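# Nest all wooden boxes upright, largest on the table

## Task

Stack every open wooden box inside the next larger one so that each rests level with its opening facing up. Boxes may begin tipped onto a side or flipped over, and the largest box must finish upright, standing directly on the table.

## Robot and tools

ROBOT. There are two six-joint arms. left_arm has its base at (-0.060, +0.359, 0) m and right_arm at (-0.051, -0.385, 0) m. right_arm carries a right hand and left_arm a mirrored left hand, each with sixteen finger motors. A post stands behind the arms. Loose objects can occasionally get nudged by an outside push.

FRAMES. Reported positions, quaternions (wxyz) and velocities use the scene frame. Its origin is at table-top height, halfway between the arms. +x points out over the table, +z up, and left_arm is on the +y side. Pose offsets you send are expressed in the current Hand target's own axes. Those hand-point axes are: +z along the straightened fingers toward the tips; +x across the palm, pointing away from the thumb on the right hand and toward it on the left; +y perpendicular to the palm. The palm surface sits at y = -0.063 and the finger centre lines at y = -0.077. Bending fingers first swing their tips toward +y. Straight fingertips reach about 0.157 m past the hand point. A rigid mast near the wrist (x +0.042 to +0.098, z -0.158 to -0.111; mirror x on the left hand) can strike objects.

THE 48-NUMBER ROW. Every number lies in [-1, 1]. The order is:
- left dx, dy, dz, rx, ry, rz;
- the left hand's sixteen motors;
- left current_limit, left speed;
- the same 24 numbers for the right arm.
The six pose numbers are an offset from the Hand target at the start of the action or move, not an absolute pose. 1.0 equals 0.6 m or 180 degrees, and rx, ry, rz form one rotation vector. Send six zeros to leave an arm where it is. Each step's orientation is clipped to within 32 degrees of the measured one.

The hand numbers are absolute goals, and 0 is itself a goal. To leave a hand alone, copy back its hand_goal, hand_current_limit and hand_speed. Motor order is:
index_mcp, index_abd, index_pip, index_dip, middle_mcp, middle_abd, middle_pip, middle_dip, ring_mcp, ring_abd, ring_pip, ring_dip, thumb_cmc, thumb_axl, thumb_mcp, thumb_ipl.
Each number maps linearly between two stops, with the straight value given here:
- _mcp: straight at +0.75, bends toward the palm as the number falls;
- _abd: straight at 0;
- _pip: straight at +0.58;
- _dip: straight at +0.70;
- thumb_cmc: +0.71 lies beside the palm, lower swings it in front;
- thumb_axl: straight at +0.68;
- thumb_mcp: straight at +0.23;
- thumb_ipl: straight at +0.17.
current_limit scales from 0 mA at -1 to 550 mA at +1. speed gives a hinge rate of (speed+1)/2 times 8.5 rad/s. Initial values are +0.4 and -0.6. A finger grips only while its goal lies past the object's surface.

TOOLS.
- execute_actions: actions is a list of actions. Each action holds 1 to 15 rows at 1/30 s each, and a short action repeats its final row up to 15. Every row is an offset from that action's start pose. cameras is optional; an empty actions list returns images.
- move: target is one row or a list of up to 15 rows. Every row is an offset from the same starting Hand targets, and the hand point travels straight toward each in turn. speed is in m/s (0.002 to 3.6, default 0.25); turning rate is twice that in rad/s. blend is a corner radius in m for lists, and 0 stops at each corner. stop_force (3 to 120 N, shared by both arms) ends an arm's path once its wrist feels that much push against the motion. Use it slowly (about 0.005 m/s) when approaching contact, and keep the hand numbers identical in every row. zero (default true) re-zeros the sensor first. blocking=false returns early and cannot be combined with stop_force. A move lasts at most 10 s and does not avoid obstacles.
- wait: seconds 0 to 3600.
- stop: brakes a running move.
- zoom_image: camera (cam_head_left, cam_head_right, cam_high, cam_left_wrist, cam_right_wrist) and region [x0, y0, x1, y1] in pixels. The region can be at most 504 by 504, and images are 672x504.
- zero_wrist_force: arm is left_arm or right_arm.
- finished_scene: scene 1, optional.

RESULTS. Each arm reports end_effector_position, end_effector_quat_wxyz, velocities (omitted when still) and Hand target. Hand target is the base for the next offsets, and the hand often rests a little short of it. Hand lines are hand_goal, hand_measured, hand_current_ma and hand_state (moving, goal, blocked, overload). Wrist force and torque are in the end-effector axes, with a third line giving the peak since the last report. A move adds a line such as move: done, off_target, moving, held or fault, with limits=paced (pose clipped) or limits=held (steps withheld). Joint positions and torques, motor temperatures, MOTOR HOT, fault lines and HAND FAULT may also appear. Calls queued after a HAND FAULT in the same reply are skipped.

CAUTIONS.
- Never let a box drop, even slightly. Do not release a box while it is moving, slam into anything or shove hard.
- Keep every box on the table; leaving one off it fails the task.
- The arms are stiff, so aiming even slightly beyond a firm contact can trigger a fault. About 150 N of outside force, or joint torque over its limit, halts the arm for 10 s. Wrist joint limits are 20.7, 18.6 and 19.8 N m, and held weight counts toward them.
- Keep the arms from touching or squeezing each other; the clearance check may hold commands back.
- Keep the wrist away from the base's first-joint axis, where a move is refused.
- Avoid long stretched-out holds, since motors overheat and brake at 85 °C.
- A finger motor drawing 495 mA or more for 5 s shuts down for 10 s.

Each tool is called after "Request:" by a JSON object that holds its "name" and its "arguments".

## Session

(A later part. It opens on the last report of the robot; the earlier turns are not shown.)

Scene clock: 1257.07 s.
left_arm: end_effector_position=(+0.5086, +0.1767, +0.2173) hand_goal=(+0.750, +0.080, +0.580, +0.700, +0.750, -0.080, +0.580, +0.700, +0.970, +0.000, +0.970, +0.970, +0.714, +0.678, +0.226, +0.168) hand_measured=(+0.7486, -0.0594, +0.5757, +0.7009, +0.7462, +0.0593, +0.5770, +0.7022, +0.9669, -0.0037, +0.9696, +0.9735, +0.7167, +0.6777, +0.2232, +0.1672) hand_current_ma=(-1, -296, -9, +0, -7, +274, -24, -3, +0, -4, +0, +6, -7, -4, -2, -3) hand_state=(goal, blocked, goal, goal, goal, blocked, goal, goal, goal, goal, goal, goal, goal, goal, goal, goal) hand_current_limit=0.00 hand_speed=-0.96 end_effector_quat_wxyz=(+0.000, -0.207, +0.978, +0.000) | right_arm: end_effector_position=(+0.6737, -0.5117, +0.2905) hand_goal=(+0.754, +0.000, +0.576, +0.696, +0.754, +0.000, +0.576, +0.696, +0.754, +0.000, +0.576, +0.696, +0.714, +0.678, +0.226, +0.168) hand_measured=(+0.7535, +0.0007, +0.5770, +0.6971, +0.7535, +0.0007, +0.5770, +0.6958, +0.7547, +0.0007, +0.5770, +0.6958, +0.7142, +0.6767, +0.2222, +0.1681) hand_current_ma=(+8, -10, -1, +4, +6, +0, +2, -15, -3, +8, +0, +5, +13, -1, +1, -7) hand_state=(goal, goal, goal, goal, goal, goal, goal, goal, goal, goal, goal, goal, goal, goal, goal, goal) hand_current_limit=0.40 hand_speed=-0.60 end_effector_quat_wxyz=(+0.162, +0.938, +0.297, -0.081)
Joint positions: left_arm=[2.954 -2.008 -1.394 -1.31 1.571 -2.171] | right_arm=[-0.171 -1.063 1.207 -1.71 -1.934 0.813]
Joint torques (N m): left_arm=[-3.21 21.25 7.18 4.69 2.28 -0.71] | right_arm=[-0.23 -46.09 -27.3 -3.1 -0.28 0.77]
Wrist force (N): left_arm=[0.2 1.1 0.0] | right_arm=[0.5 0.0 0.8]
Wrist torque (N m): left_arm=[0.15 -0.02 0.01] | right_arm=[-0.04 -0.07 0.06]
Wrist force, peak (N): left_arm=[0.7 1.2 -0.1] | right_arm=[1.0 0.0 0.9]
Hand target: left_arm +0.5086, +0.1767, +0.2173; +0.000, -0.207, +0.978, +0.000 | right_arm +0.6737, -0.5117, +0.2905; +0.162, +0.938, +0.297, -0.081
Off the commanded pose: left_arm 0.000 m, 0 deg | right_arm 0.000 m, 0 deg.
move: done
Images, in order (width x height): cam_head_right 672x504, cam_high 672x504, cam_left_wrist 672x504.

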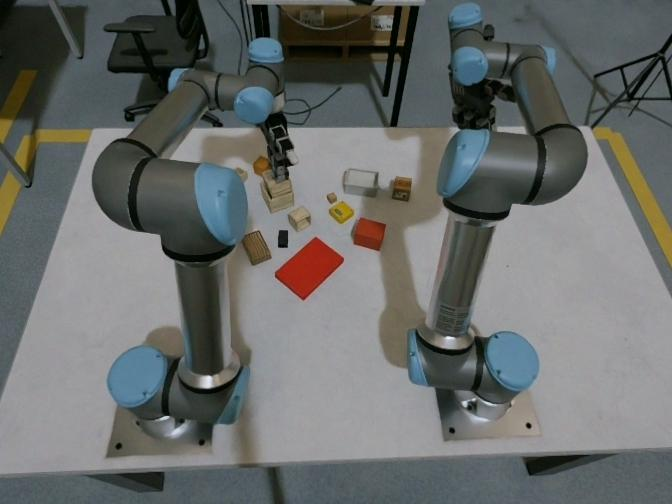

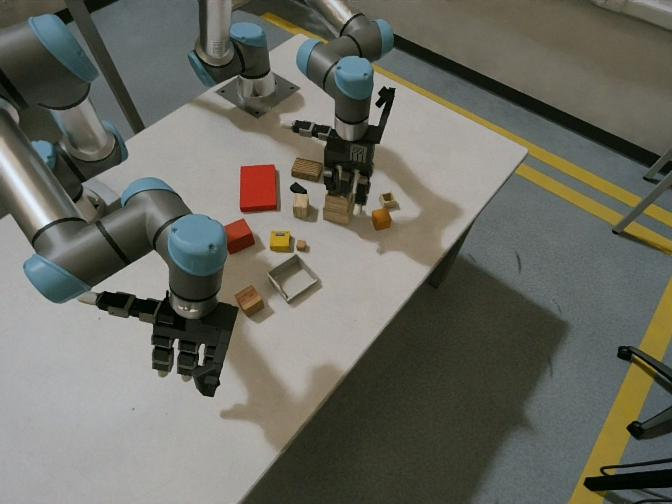

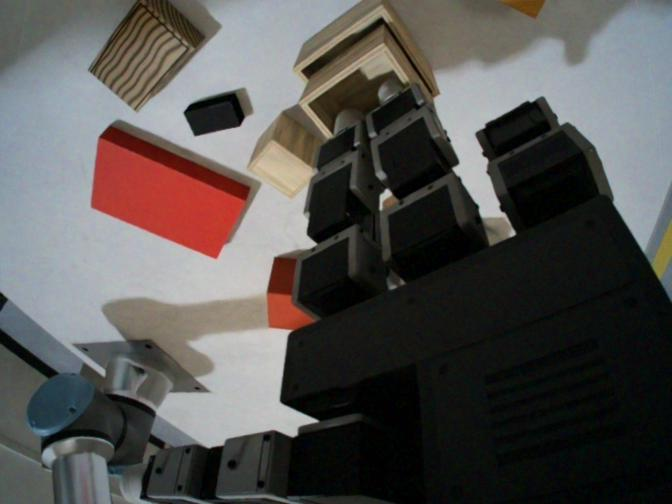

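Request:
{"name": "move", "arguments": {"target": [-0.0015,0.0037,0,0,0,0,0.75,0.08,0.58,0.70,0.75,-0.08,0.58,0.70,0.97,0,0.97,0.97,0.714,0.678,0.226,0.168,0.0,-0.96,0,0,0,0,0,0,0.754,0,0.576,0.696,0.754,0,0.576,0.696,0.754,0,0.576,0.696,0.714,0.678,0.226,0.168,0.4,-0.6], "speed": 0.01, "cameras": []}}

Request:
{"name": "move", "arguments": {"target": [0,0,0.042,0,0,0,0.75,0.08,0.58,0.70,0.75,-0.08,0.58,0.70,0.97,0,0.97,0.97,0.714,0.678,0.226,0.168,0.0,-0.96,0,0,0,0,0,0,0.754,0,0.576,0.696,0.754,0,0.576,0.696,0.754,0,0.576,0.696,0.714,0.678,0.226,0.168,0.4,-0.6], "speed": 0.01, "stop_force": 3, "cameras": ["cam_left_wrist","cam_high","cam_head_right"]}}

Request:
{"name": "zoom_image", "arguments": {"camera": "cam_left_wrist", "region": [290, 0, 450, 140]}}

Request:
{"name": "zoom_image", "arguments": {"camera": "cam_head_right", "region": [252, 160, 302, 215]}}

Scene clock: 1277.17 s.
left_arm: end_effector_position=(+0.5085, +0.1790, +0.2172) hand_goal=(+0.750, +0.080, +0.580, +0.700, +0.750, -0.080, +0.580, +0.700, +0.970, +0.000, +0.970, +0.970, +0.714, +0.678, +0.226, +0.168) hand_measured=(+0.7486, -0.0594, +0.5782, +0.7022, +0.7474, +0.0578, +0.5770, +0.7022, +0.9657, -0.0023, +0.9683, +0.9735, +0.7167, +0.6777, +0.2232, +0.1681) hand_current_ma=(-5, -274, +5, +2, +7, +268, -13, +1, -10, -10, -6, +7, +0, -5, -1, -4) hand_state=(goal, blocked, goal, goal, goal, blocked, goal, goal, goal, goal, goal, goal, goal, goal, goal, goal) hand_current_limit=0.00 hand_speed=-0.96 end_effector_quat_wxyz=(+0.000, -0.207, +0.978, +0.000) | right_arm: end_effector_position=(+0.6737, -0.5117, +0.2905) hand_goal=(+0.754, +0.000, +0.576, +0.696, +0.754, +0.000, +0.576, +0.696, +0.754, +0.000, +0.576, +0.696, +0.714, +0.678, +0.226, +0.168) hand_measured=(+0.7535, +0.0007, +0.5770, +0.6958, +0.7535, +0.0007, +0.5770, +0.6958, +0.7535, -0.0008, +0.5757, +0.6958, +0.7142, +0.6767, +0.2222, +0.1672) hand_current_ma=(+9, +14, -16, +15, +0, -1, -19, -1, +13, +2, +1, -5, +19, -2, -14, +3) hand_state=(goal, goal, goal, goal, goal, goal, goal, goal, goal, goal, goal, goal, goal, goal, goal, goal) hand_current_limit=0.40 hand_speed=-0.60 end_effector_quat_wxyz=(+0.162, +0.938, +0.297, -0.081)
Joint positions: left_arm=[2.957 -2.006 -1.397 -1.309 1.571 -2.168] | right_arm=[-0.171 -1.063 1.207 -1.71 -1.934 0.813]
Joint torques (N m): left_arm=[5.09 65.65 7.59 4.66 1.92 1.72] | right_arm=[0 -46.72 -28.56 -3.26 -0.03 0.67]
Wrist force (N): left_arm=[0.5 0.7 0.4] | right_arm=[0.7 0.0 0.8]
Wrist torque (N m): left_arm=[0.08 -0.06 0.04] | right_arm=[-0.05 -0.12 0.08]
Wrist force, peak (N): left_arm=[0.5 1.3 -0.2] | right_arm=[1.0 -0.2 0.9]
Hand target: left_arm +0.5085, +0.1791, +0.2173; +0.000, -0.207, +0.978, +0.000 | right_arm +0.6737, -0.5117, +0.2905; +0.162, +0.938, +0.297, -0.081
Off the commanded pose: left_arm 0.000 m, 0 deg | right_arm 0.000 m, 0 deg.
move: done

Scene clock: 1279.90 s.
left_arm: end_effector_position=(+0.5085, +0.1791, +0.2047) hand_goal=(+0.750, +0.080, +0.580, +0.700, +0.750, -0.080, +0.580, +0.700, +0.970, +0.000, +0.970, +0.970, +0.714, +0.678, +0.226, +0.168) hand_measured=(+0.7366, -0.0594, +0.5731, +0.6958, +0.7378, +0.0578, +0.5744, +0.6958, +0.9657, -0.0023, +0.9696, +0.9735, +0.7154, +0.6777, +0.2232, +0.1681) hand_current_ma=(-25, -286, -12, -16, -34, +278, -16, -23, +4, -12, -5, +6, -6, -14, -2, -14) hand_state=(goal, blocked, goal, goal, goal, blocked, goal, goal, goal, goal, goal, goal, goal, goal, goal, goal) hand_current_limit=0.00 hand_speed=-0.96 end_effector_quat_wxyz=(+0.000, -0.207, +0.978, +0.000) | right_arm: end_effector_position=(+0.6737, -0.5117, +0.2905) hand_goal=(+0.754, +0.000, +0.576, +0.696, +0.754, +0.000, +0.576, +0.696, +0.754, +0.000, +0.576, +0.696, +0.714, +0.678, +0.226, +0.168) hand_measured=(+0.7535, +0.0007, +0.5770, +0.6958, +0.7535, +0.0007, +0.5770, +0.6958, +0.7535, +0.0007, +0.5770, +0.6958, +0.7142, +0.6777, +0.2222, +0.1672) hand_current_ma=(+1, +4, +2, +14, -3, -11, +7, -1, +2, +16, -9, +1, -6, +2, -20, +11) hand_state=(goal, goal, goal, goal, goal, goal, goal, goal, goal, goal, goal, goal, goal, goal, goal, goal) hand_current_limit=0.40 hand_speed=-0.60 end_effector_quat_wxyz=(+0.162, +0.938, +0.297, -0.081)
Joint positions: left_arm=[2.958 -2.014 -1.418 -1.28 1.571 -2.167] | right_arm=[-0.171 -1.063 1.207 -1.71 -1.934 0.813]
Joint torques (N m): left_arm=[4.49 65.1 40.89 1.24 1.25 1.58] | right_arm=[-0.31 -45.88 -26.83 -3.06 -0.18 0.96]
Wrist force (N): left_arm=[0.8 1.2 -0.3] | right_arm=[0.6 0.0 0.6]
Wrist torque (N m): left_arm=[0.11 -0.09 0.07] | right_arm=[-0.04 -0.10 0.06]
Wrist force, peak (N): left_arm=[0.7 2.7 -3.3] | right_arm=[0.7 -0.2 1.1]
Hand target: left_arm +0.5085, +0.1791, +0.2047; +0.000, -0.207, +0.978, +0.000 (not the last commanded pose) | right_arm +0.6737, -0.5117, +0.2905; +0.162, +0.938, +0.297, -0.081
Off the commanded pose: left_arm 0.013 m, 0 deg | right_arm 0.000 m, 0 deg.
move: contact (left_arm)
Images, in order (width x height): cam_head_right 672x504, cam_high 672x504, cam_left_wrist 672x504.

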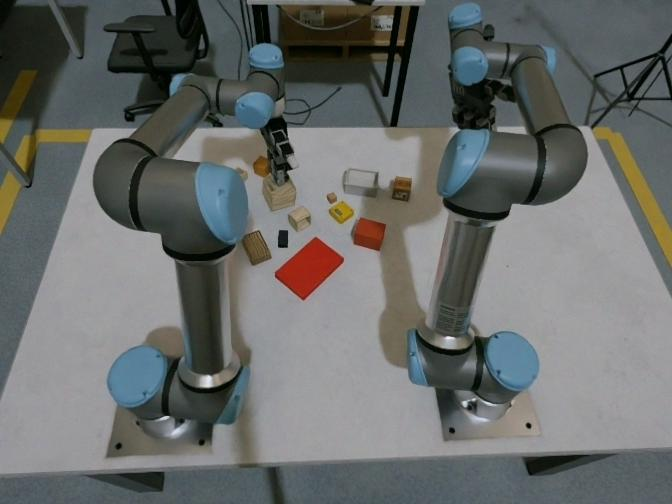

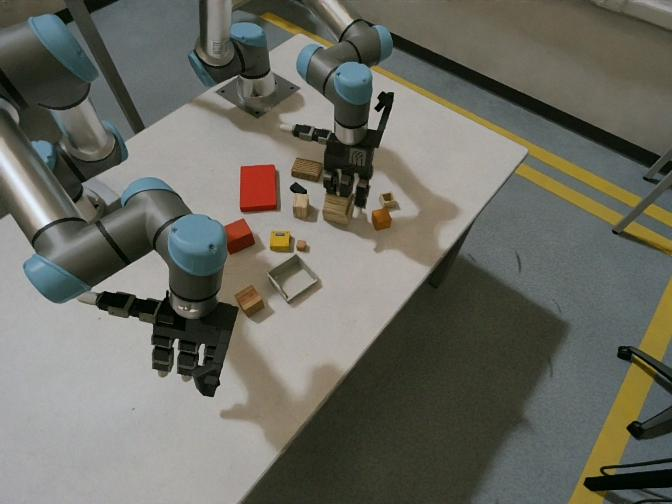

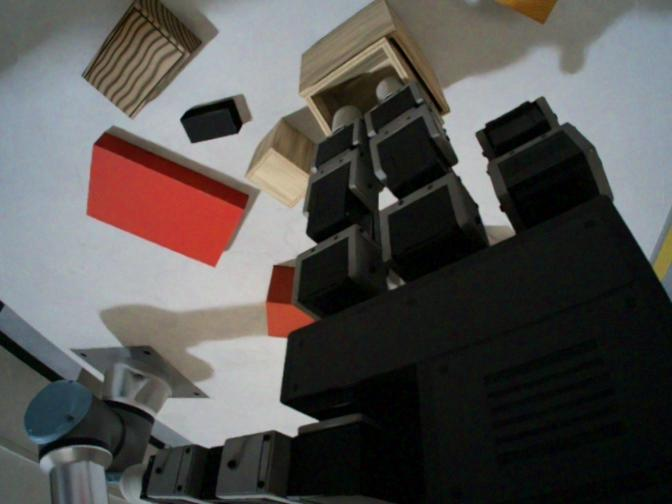

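Scaled by 3.150 from the camera's image (finer frame: 960x720).

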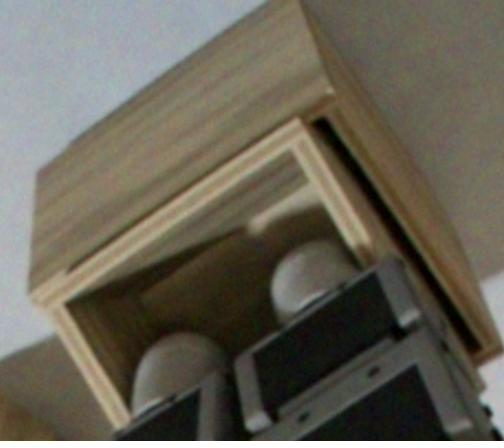

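Scaled by 9.164.

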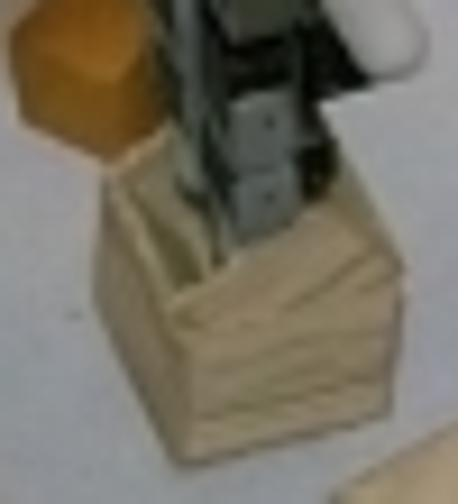

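Request:
{"name": "zoom_image", "arguments": {"camera": "cam_high", "region": [315, 178, 365, 228]}}

Request:
{"name": "zoom_image", "arguments": {"camera": "cam_left_wrist", "region": [260, 0, 500, 180]}}

Request:
{"name": "zoom_image", "arguments": {"camera": "cam_head_right", "region": [240, 150, 320, 220]}}

Scaled by 10.080.

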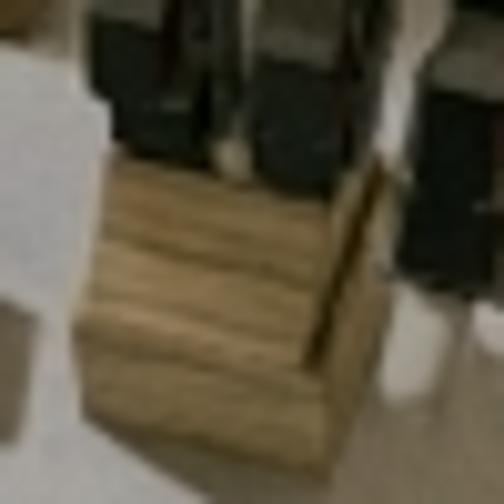

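Scaled by 2.100 from the camera's image (finer frame: 960x720).

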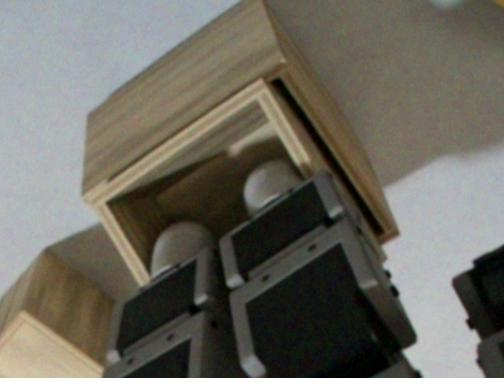

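Scaled by 6.300.

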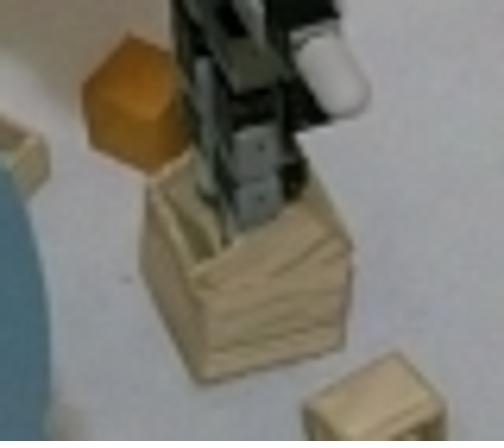

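Request:
{"name": "move", "arguments": {"target": [0,0,-0.06,0,0,0,0.75,0.08,0.58,0.70,0.75,-0.08,0.58,0.70,0.97,0,0.97,0.97,0.714,0.678,0.226,0.168,0.0,-0.96,0,0,0,0,0,0,0.754,0,0.576,0.696,0.754,0,0.576,0.696,0.754,0,0.576,0.696,0.714,0.678,0.226,0.168,0.4,-0.6], "speed": 0.02, "cameras": ["cam_left_wrist","cam_high","cam_head_right"]}}

Request:
{"name": "zoom_image", "arguments": {"camera": "cam_left_wrist", "region": [260, 0, 500, 180]}}

Request:
{"name": "zoom_image", "arguments": {"camera": "cam_high", "region": [310, 168, 370, 228]}}

Request:
{"name": "zoom_image", "arguments": {"camera": "cam_head_right", "region": [240, 150, 320, 220]}}

Scene clock: 1333.33 s.
left_arm: end_effector_position=(+0.5085, +0.1791, +0.2406) hand_goal=(+0.750, +0.080, +0.580, +0.700, +0.750, -0.080, +0.580, +0.700, +0.970, +0.000, +0.970, +0.970, +0.714, +0.678, +0.226, +0.168) hand_measured=(+0.7438, -0.0594, +0.5757, +0.6971, +0.7426, +0.0578, +0.5744, +0.6958, +0.9657, -0.0037, +0.9696, +0.9748, +0.7154, +0.6777, +0.2232, +0.1672) hand_current_ma=(-14, -291, -13, -9, -2, +282, -21, -11, -4, -15, -10, +7, -7, -12, -10, -2) hand_state=(goal, blocked, goal, goal, goal, blocked, goal, goal, goal, goal, goal, goal, goal, goal, goal, goal) hand_current_limit=0.00 hand_speed=-0.96 end_effector_quat_wxyz=(+0.000, -0.207, +0.978, +0.000) | right_arm: end_effector_position=(+0.6737, -0.5117, +0.2905) hand_goal=(+0.754, +0.000, +0.576, +0.696, +0.754, +0.000, +0.576, +0.696, +0.754, +0.000, +0.576, +0.696, +0.714, +0.678, +0.226, +0.168) hand_measured=(+0.7535, -0.0008, +0.5757, +0.6958, +0.7535, -0.0008, +0.5757, +0.6958, +0.7523, +0.0007, +0.5770, +0.6958, +0.7142, +0.6777, +0.2222, +0.1672) hand_current_ma=(+3, +3, -6, +25, -5, -1, +24, -7, +19, +11, +3, +12, +5, +2, -29, -10) hand_state=(goal, goal, goal, goal, goal, goal, goal, goal, goal, goal, goal, goal, goal, goal, goal, goal) hand_current_limit=0.40 hand_speed=-0.60 end_effector_quat_wxyz=(+0.162, +0.938, +0.297, -0.081)
Joint positions: left_arm=[2.958 -1.993 -1.355 -1.364 1.571 -2.167] | right_arm=[-0.171 -1.063 1.207 -1.71 -1.934 0.813]
Joint torques (N m): left_arm=[-5.97 65.99 41.6 0.91 2.01 -1.29] | right_arm=[-0.88 -46.7 -27.88 -3.07 -0.03 0.62]
Wrist force (N): left_arm=[0.2 0.7 0.3] | right_arm=[0.6 0.1 0.7]
Wrist torque (N m): left_arm=[0.08 -0.01 0.01] | right_arm=[-0.04 -0.09 0.06]
Wrist force, peak (N): left_arm=[0.8 1.3 -0.4] | right_arm=[0.7 -0.1 1.2]
Hand target: left_arm +0.5085, +0.1791, +0.2407; +0.000, -0.207, +0.978, +0.000 | right_arm +0.6737, -0.5117, +0.2905; +0.162, +0.938, +0.297, -0.081
Off the commanded pose: left_arm 0.000 m, 0 deg | right_arm 0.000 m, 0 deg.
move: done
Images, in order (width x height): cam_head_right 672x504, cam_high 672x504, cam_left_wrist 672x504.

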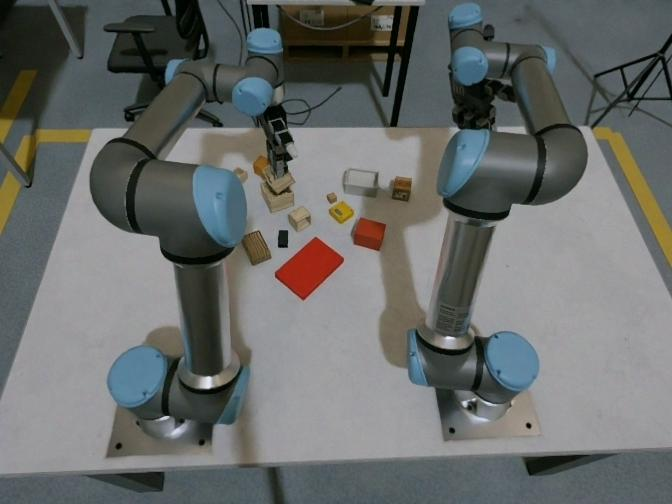

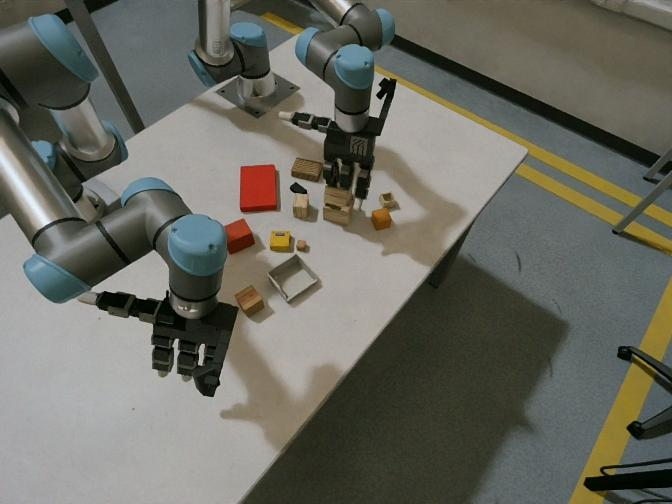

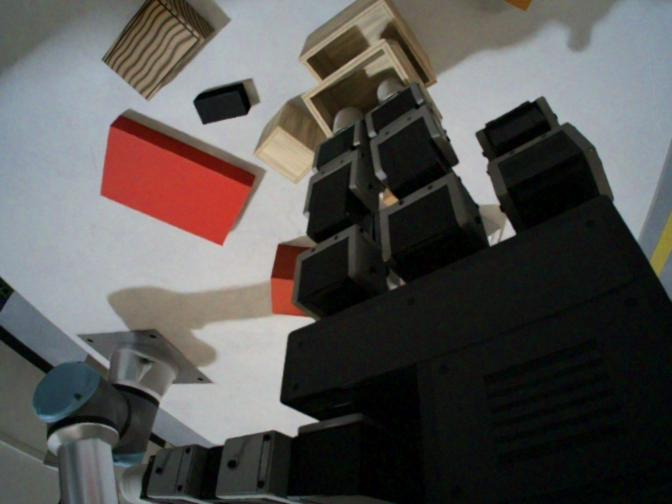

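Scaled by 2.100 from the camera's image (finer frame: 960x720).

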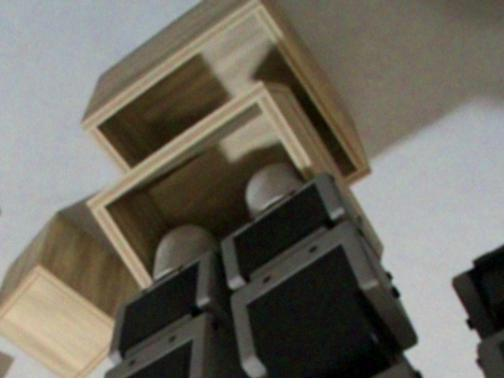

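Scaled by 8.400.

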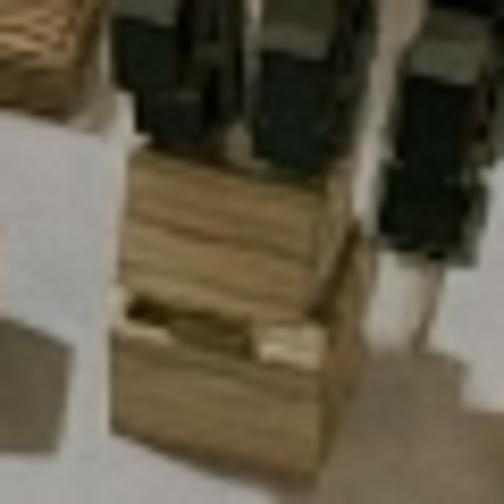

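Scaled by 6.300.

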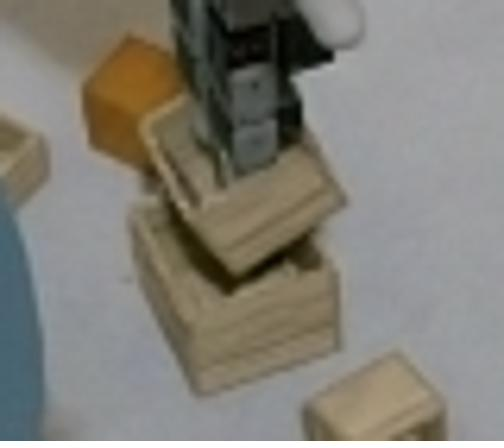

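Request:
{"name": "move", "arguments": {"target": [[0,0,-0.03,0,0,0,0.75,0.08,0.58,0.70,0.75,-0.08,0.58,0.70,0.97,0,0.97,0.97,0.714,0.678,0.226,0.168,0.0,-0.96,0,0,0,0,0,0,0.754,0,0.576,0.696,0.754,0,0.576,0.696,0.754,0,0.576,0.696,0.714,0.678,0.226,0.168,0.4,-0.6],[0.0386,0.245,-0.03,0,0,0,0.75,0.08,0.58,0.70,0.75,-0.08,0.58,0.70,0.97,0,0.97,0.97,0.714,0.678,0.226,0.168,0.0,-0.96,0,0,0,0,0,0,0.754,0,0.576,0.696,0.754,0,0.576,0.696,0.754,0,0.576,0.696,0.714,0.678,0.226,0.168,0.4,-0.6],[0.0386,0.245,0.1,0,0,0,0.75,0.08,0.58,0.70,0.75,-0.08,0.58,0.70,0.97,0,0.97,0.97,0.714,0.678,0.226,0.168,0.0,-0.96,0,0,0,0,0,0,0.754,0,0.576,0.696,0.754,0,0.576,0.696,0.754,0,0.576,0.696,0.714,0.678,0.226,0.168,0.4,-0.6]], "speed": [0.04,0.08,0.04], "blend": [0.01,0.02,0], "cameras": ["cam_left_wrist"]}}

Scene clock: 1375.20 s.
left_arm: end_effector_position=(+0.4277, +0.3040, +0.1808) hand_goal=(+0.750, +0.080, +0.580, +0.700, +0.750, -0.080, +0.580, +0.700, +0.970, +0.000, +0.970, +0.970, +0.714, +0.678, +0.226, +0.168) hand_measured=(+0.7462, -0.0594, +0.5757, +0.6971, +0.7450, +0.0593, +0.5744, +0.6958, +0.9669, -0.0037, +0.9696, +0.9735, +0.7167, +0.6767, +0.2242, +0.1681) hand_current_ma=(-8, -277, -12, -11, -11, +272, -16, -23, -9, -9, -2, +2, -8, -16, -7, -2) hand_state=(goal, blocked, goal, goal, goal, blocked, goal, goal, goal, goal, goal, goal, goal, goal, goal, goal) hand_current_limit=0.00 hand_speed=-0.96 end_effector_quat_wxyz=(+0.000, -0.207, +0.978, +0.000) | right_arm: end_effector_position=(+0.6737, -0.5117, +0.2905) hand_goal=(+0.754, +0.000, +0.576, +0.696, +0.754, +0.000, +0.576, +0.696, +0.754, +0.000, +0.576, +0.696, +0.714, +0.678, +0.226, +0.168) hand_measured=(+0.7535, +0.0007, +0.5770, +0.6958, +0.7535, -0.0008, +0.5770, +0.6958, +0.7535, -0.0008, +0.5757, +0.6958, +0.7142, +0.6777, +0.2212, +0.1681) hand_current_ma=(+18, +14, +8, +0, -3, -5, -1, -8, +13, +13, +2, -2, +0, +15, -25, -8) hand_state=(goal, goal, goal, goal, goal, goal, goal, goal, goal, goal, goal, goal, goal, goal, goal, goal) hand_current_limit=0.40 hand_speed=-0.60 end_effector_quat_wxyz=(+0.162, +0.938, +0.297, -0.081)
Joint positions: left_arm=[3.155 -1.776 -1.81 -1.126 1.571 -1.97] | right_arm=[-0.171 -1.063 1.207 -1.71 -1.934 0.813]
Joint torques (N m): left_arm=[6.47 13.95 7.22 4.58 -1.26 1.86] | right_arm=[-0.37 -45.33 -29.24 -3.19 -0.19 0.89]
Wrist force (N): left_arm=[0.2 0.6 0.2] | right_arm=[0.7 0.0 0.8]
Wrist torque (N m): left_arm=[0.08 -0.03 -0.10] | right_arm=[-0.04 -0.10 0.07]
Wrist force, peak (N): left_arm=[-0.2 1.4 0.1] | right_arm=[1.0 0.0 1.1]
Hand target: left_arm +0.4277, +0.3040, +0.1807; +0.000, -0.207, +0.978, +0.000 | right_arm +0.6737, -0.5117, +0.2905; +0.162, +0.938, +0.297, -0.081
Off the commanded pose: left_arm 0.000 m, 0 deg | right_arm 0.000 m, 0 deg.
move: done; blend cut to 0.009 m at target 1

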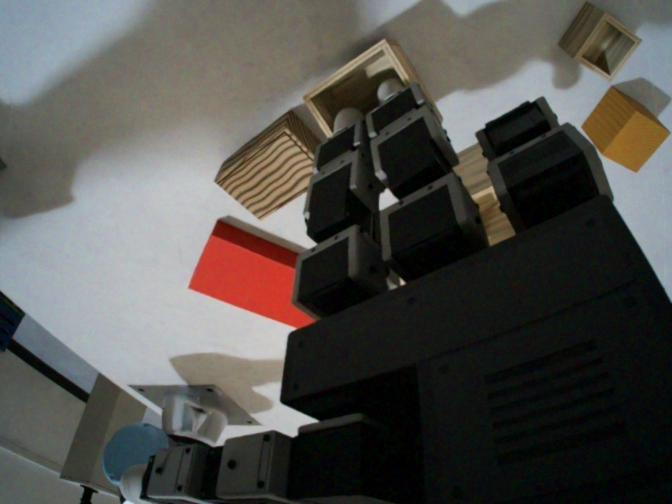

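Request:
{"name": "move", "arguments": {"target": [0,0,0.0388,0,0,0,0.75,0.08,0.58,0.70,0.75,-0.08,0.58,0.70,0.97,0,0.97,0.97,0.714,0.678,0.226,0.168,0.0,-0.96,0,0,0,0,0,0,0.754,0,0.576,0.696,0.754,0,0.576,0.696,0.754,0,0.576,0.696,0.714,0.678,0.226,0.168,0.4,-0.6], "speed": 0.01, "stop_force": 5, "cameras": ["cam_left_wrist","cam_high","cam_head_right"]}}

Request:
{"name": "zoom_image", "arguments": {"camera": "cam_left_wrist", "region": [260, 0, 500, 180]}}

Request:
{"name": "zoom_image", "arguments": {"camera": "cam_high", "region": [310, 138, 370, 198]}}

Scene clock: 1384.47 s.
left_arm: end_effector_position=(+0.4277, +0.3041, +0.1574) hand_goal=(+0.750, +0.080, +0.580, +0.700, +0.750, -0.080, +0.580, +0.700, +0.970, +0.000, +0.970, +0.970, +0.714, +0.678, +0.226, +0.168) hand_measured=(+0.7523, -0.0609, +0.5795, +0.6971, +0.7511, +0.0578, +0.5847, +0.7022, +0.9669, -0.0023, +0.9696, +0.9735, +0.7167, +0.6777, +0.2232, +0.1681) hand_current_ma=(+10, -288, +6, -11, +0, +280, -2, -1, +1, -10, -6, +9, +0, -3, -6, -13) hand_state=(goal, blocked, goal, goal, goal, blocked, goal, goal, goal, goal, goal, goal, goal, goal, goal, goal) hand_current_limit=0.00 hand_speed=-0.96 end_effector_quat_wxyz=(+0.000, -0.207, +0.978, +0.000) | right_arm: end_effector_position=(+0.6737, -0.5117, +0.2905) hand_goal=(+0.754, +0.000, +0.576, +0.696, +0.754, +0.000, +0.576, +0.696, +0.754, +0.000, +0.576, +0.696, +0.714, +0.678, +0.226, +0.168) hand_measured=(+0.7535, +0.0007, +0.5770, +0.6958, +0.7523, -0.0008, +0.5757, +0.6945, +0.7523, -0.0008, +0.5770, +0.6971, +0.7142, +0.6777, +0.2222, +0.1681) hand_current_ma=(-2, +14, +7, -12, -13, -12, +0, +12, -10, -5, -5, -1, +14, +3, -15, -3) hand_state=(goal, goal, goal, goal, goal, goal, goal, goal, goal, goal, goal, goal, goal, goal, goal, goal) hand_current_limit=0.40 hand_speed=-0.60 end_effector_quat_wxyz=(+0.162, +0.938, +0.297, -0.081)
Joint positions: left_arm=[3.155 -1.802 -1.844 -1.066 1.571 -1.97] | right_arm=[-0.171 -1.063 1.207 -1.71 -1.934 0.813]
Joint torques (N m): left_arm=[6.72 12.73 5.36 4.52 1.65 1.86] | right_arm=[-0.11 -45.39 -28.39 -3 0.02 0.8]
Wrist force (N): left_arm=[0.6 0.8 -0.3] | right_arm=[0.7 0.3 0.6]
Wrist torque (N m): left_arm=[0.17 -0.10 -0.05] | right_arm=[0.01 -0.11 0.08]
Wrist force, peak (N): left_arm=[1.3 -0.5 -4.2] | right_arm=[1.2 -0.2 0.7]
Hand target: left_arm +0.4277, +0.3041, +0.1574; +0.000, -0.207, +0.978, +0.000 | right_arm +0.6737, -0.5117, +0.2905; +0.162, +0.938, +0.297, -0.081
Off the commanded pose: left_arm 0.000 m, 0 deg | right_arm 0.000 m, 0 deg.
move: done
Images, in order (width x height): cam_head_right 672x504, cam_high 672x504, cam_left_wrist 672x504.

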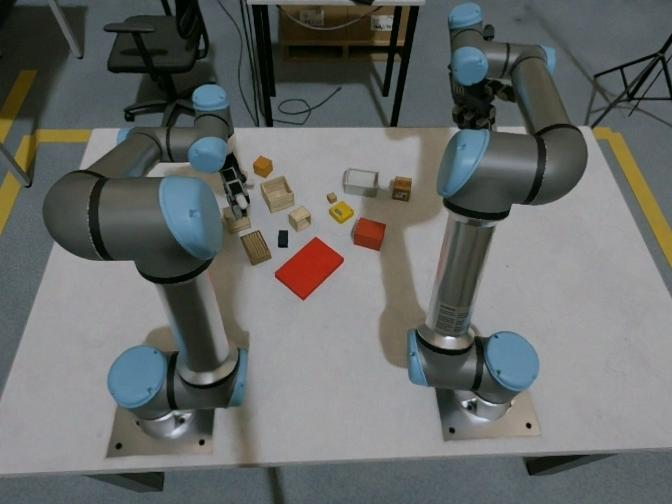

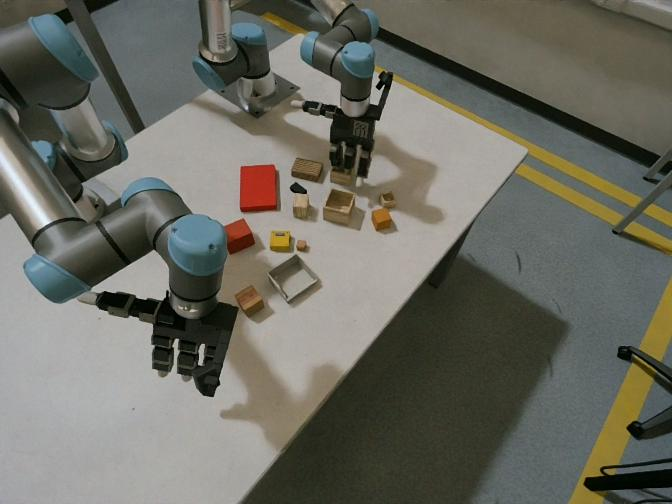

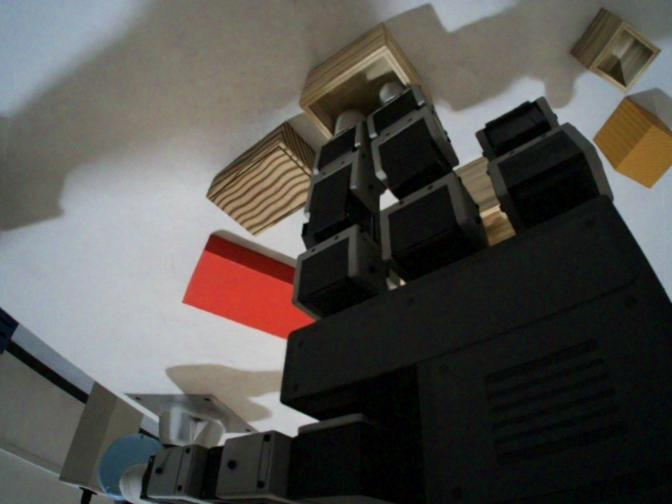

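Scaled by 2.100 from the camera's image (finer frame: 960x720).

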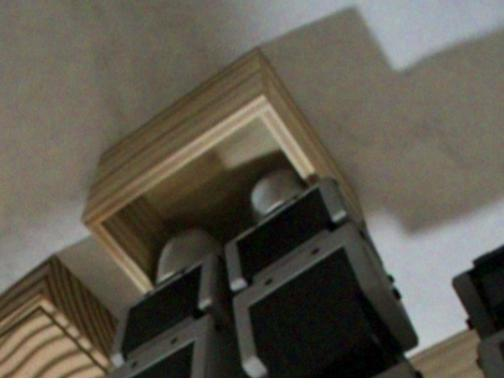

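Scaled by 8.400.

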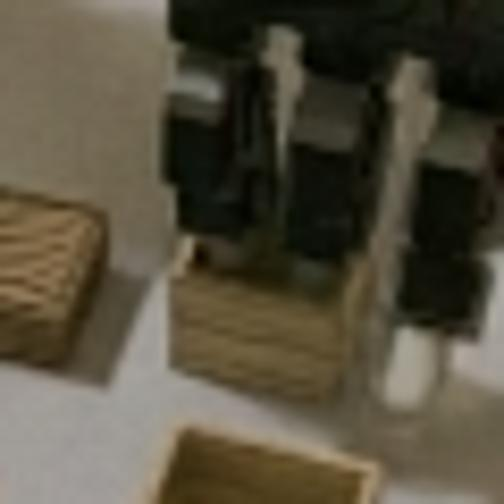

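Request:
{"name": "zoom_image", "arguments": {"camera": "cam_high", "region": [322, 160, 362, 190]}}

Request:
{"name": "zoom_image", "arguments": {"camera": "cam_high", "region": [318, 185, 358, 230]}}

Request:
{"name": "zoom_image", "arguments": {"camera": "cam_head_right", "region": [215, 165, 305, 245]}}

Scaled by 12.600.

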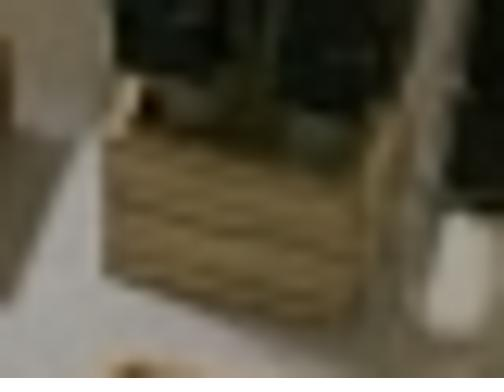

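Scaled by 11.200.

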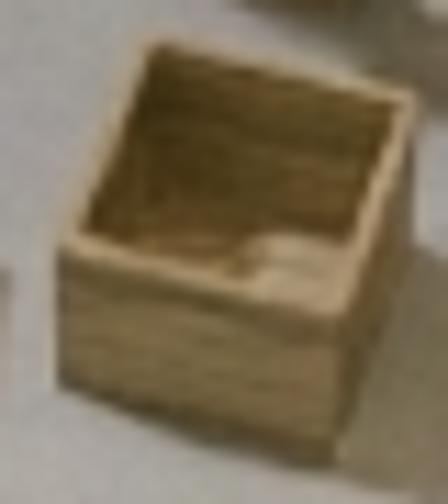

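Scaled by 5.600.

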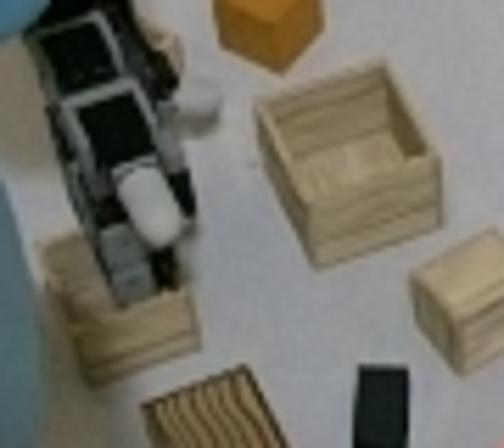

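Request:
{"name": "move", "arguments": {"target": [[0,0,-0.13,0,0,0,0.75,0.08,0.58,0.70,0.75,-0.08,0.58,0.70,0.97,0,0.97,0.97,0.714,0.678,0.226,0.168,0.0,-0.96,0,0,0,0,0,0,0.754,0,0.576,0.696,0.754,0,0.576,0.696,0.754,0,0.576,0.696,0.714,0.678,0.226,0.168,0.4,-0.6],[-0.03,-0.2288,-0.13,0,0,0,0.75,0.08,0.58,0.70,0.75,-0.08,0.58,0.70,0.97,0,0.97,0.97,0.714,0.678,0.226,0.168,0.0,-0.96,0,0,0,0,0,0,0.754,0,0.576,0.696,0.754,0,0.576,0.696,0.754,0,0.576,0.696,0.714,0.678,0.226,0.168,0.4,-0.6],[-0.03,-0.2288,-0.0983,0,0,0,0.75,0.08,0.58,0.70,0.75,-0.08,0.58,0.70,0.97,0,0.97,0.97,0.714,0.678,0.226,0.168,0.0,-0.96,0,0,0,0,0,0,0.754,0,0.576,0.696,0.754,0,0.576,0.696,0.754,0,0.576,0.696,0.714,0.678,0.226,0.168,0.4,-0.6]], "speed": [0.04,0.08,0.03], "blend": [0.01,0.003,0], "cameras": ["cam_left_wrist","cam_high","cam_head_right","cam_head_left"]}}

Request:
{"name": "zoom_image", "arguments": {"camera": "cam_left_wrist", "region": [290, 0, 450, 120]}}

Request:
{"name": "zoom_image", "arguments": {"camera": "cam_high", "region": [318, 183, 358, 228]}}

Request:
{"name": "zoom_image", "arguments": {"camera": "cam_head_right", "region": [252, 160, 302, 215]}}

Request:
{"name": "zoom_image", "arguments": {"camera": "cam_head_left", "region": [245, 160, 305, 220]}}

Scene clock: 1498.20 s.
left_arm: end_effector_position=(+0.4999, +0.1859, +0.2164) hand_goal=(+0.750, +0.080, +0.580, +0.700, +0.750, -0.080, +0.580, +0.700, +0.970, +0.000, +0.970, +0.970, +0.714, +0.678, +0.226, +0.168) hand_measured=(+0.7498, -0.0609, +0.5795, +0.7022, +0.7462, +0.0593, +0.5795, +0.7009, +0.9645, -0.0023, +0.9683, +0.9735, +0.7167, +0.6767, +0.2232, +0.1672) hand_current_ma=(+4, -284, +0, +9, -14, +268, -13, -4, -8, +3, +3, -2, -2, -14, -4, -10) hand_state=(goal, blocked, goal, goal, goal, blocked, goal, goal, goal, goal, goal, goal, goal, goal, goal, goal) hand_current_limit=0.00 hand_speed=-0.96 end_effector_quat_wxyz=(+0.000, -0.207, +0.978, +0.000) | right_arm: end_effector_position=(+0.6737, -0.5117, +0.2905) hand_goal=(+0.754, +0.000, +0.576, +0.696, +0.754, +0.000, +0.576, +0.696, +0.754, +0.000, +0.576, +0.696, +0.714, +0.678, +0.226, +0.168) hand_measured=(+0.7535, -0.0008, +0.5770, +0.6958, +0.7523, +0.0007, +0.5770, +0.6958, +0.7523, +0.0007, +0.5770, +0.6958, +0.7142, +0.6767, +0.2222, +0.1681) hand_current_ma=(+6, -12, +4, +21, +17, -14, +12, -2, +7, +6, +0, +10, -5, -1, -32, -14) hand_state=(goal, goal, goal, goal, goal, goal, goal, goal, goal, goal, goal, goal, goal, goal, goal, goal) hand_current_limit=0.40 hand_speed=-0.60 end_effector_quat_wxyz=(+0.162, +0.938, +0.297, -0.081)
Joint positions: left_arm=[2.965 -1.982 -1.435 -1.296 1.571 -2.16] | right_arm=[-0.171 -1.063 1.207 -1.71 -1.934 0.813]
Joint torques (N m): left_arm=[-9.77 17.02 4.99 3.56 2.07 -1.95] | right_arm=[-1.04 -46.92 -27.62 -3.23 -0.44 0.78]
Wrist force (N): left_arm=[0.4 1.2 -7.3] | right_arm=[0.8 0.1 0.6]
Wrist torque (N m): left_arm=[0.74 -0.11 0.02] | right_arm=[-0.03 -0.12 0.08]
Wrist force, peak (N): left_arm=[0.4 1.2 -7.3] | right_arm=[1.0 -0.2 1.0]
Hand target: left_arm +0.4999, +0.1859, +0.2164; +0.000, -0.207, +0.978, +0.000 | right_arm +0.6737, -0.5117, +0.2905; +0.162, +0.938, +0.297, -0.081
Off the commanded pose: left_arm 0.000 m, 0 deg | right_arm 0.000 m, 0 deg.
move: done
Images, in order (width x height): cam_head_left 672x504, cam_head_right 672x504, cam_high 672x504, cam_left_wrist 672x504.

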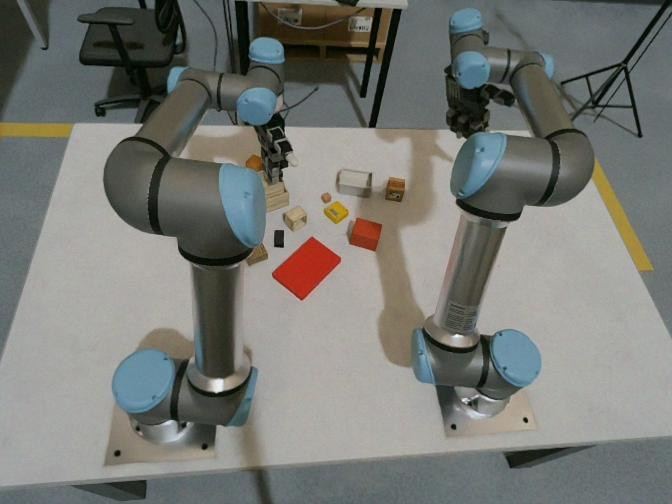

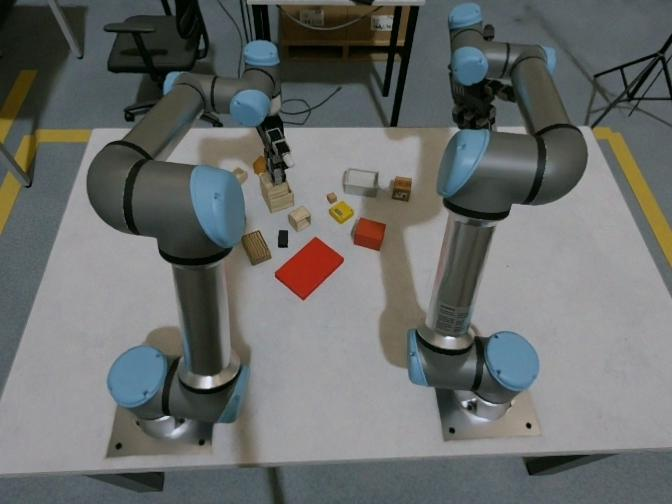

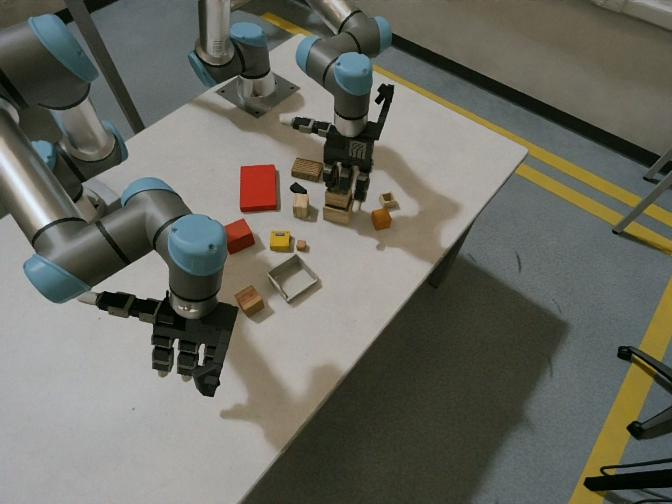

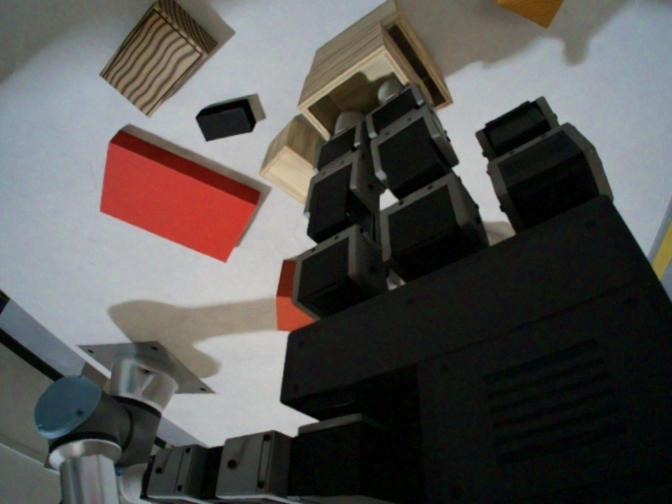

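Scaled by 3.150 from the camera's image (finer frame: 960x720).

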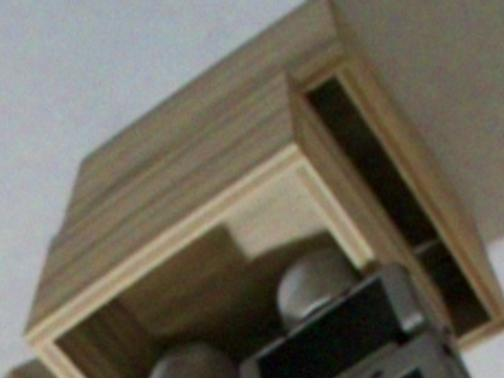

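Scaled by 11.200.

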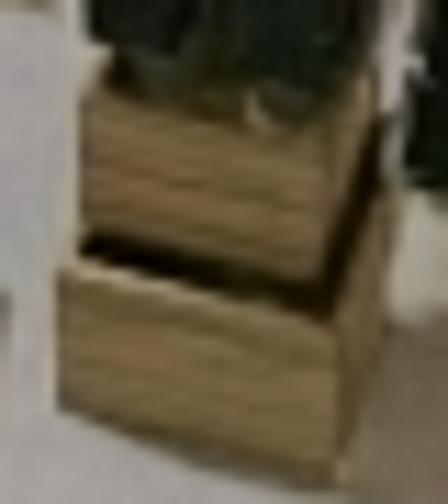

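Scaled by 9.164.

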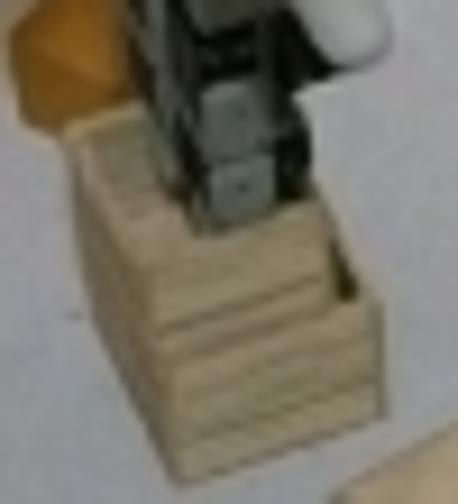

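Scaled by 8.400.

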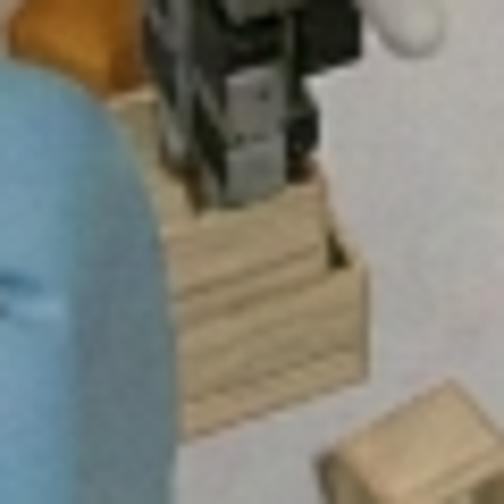

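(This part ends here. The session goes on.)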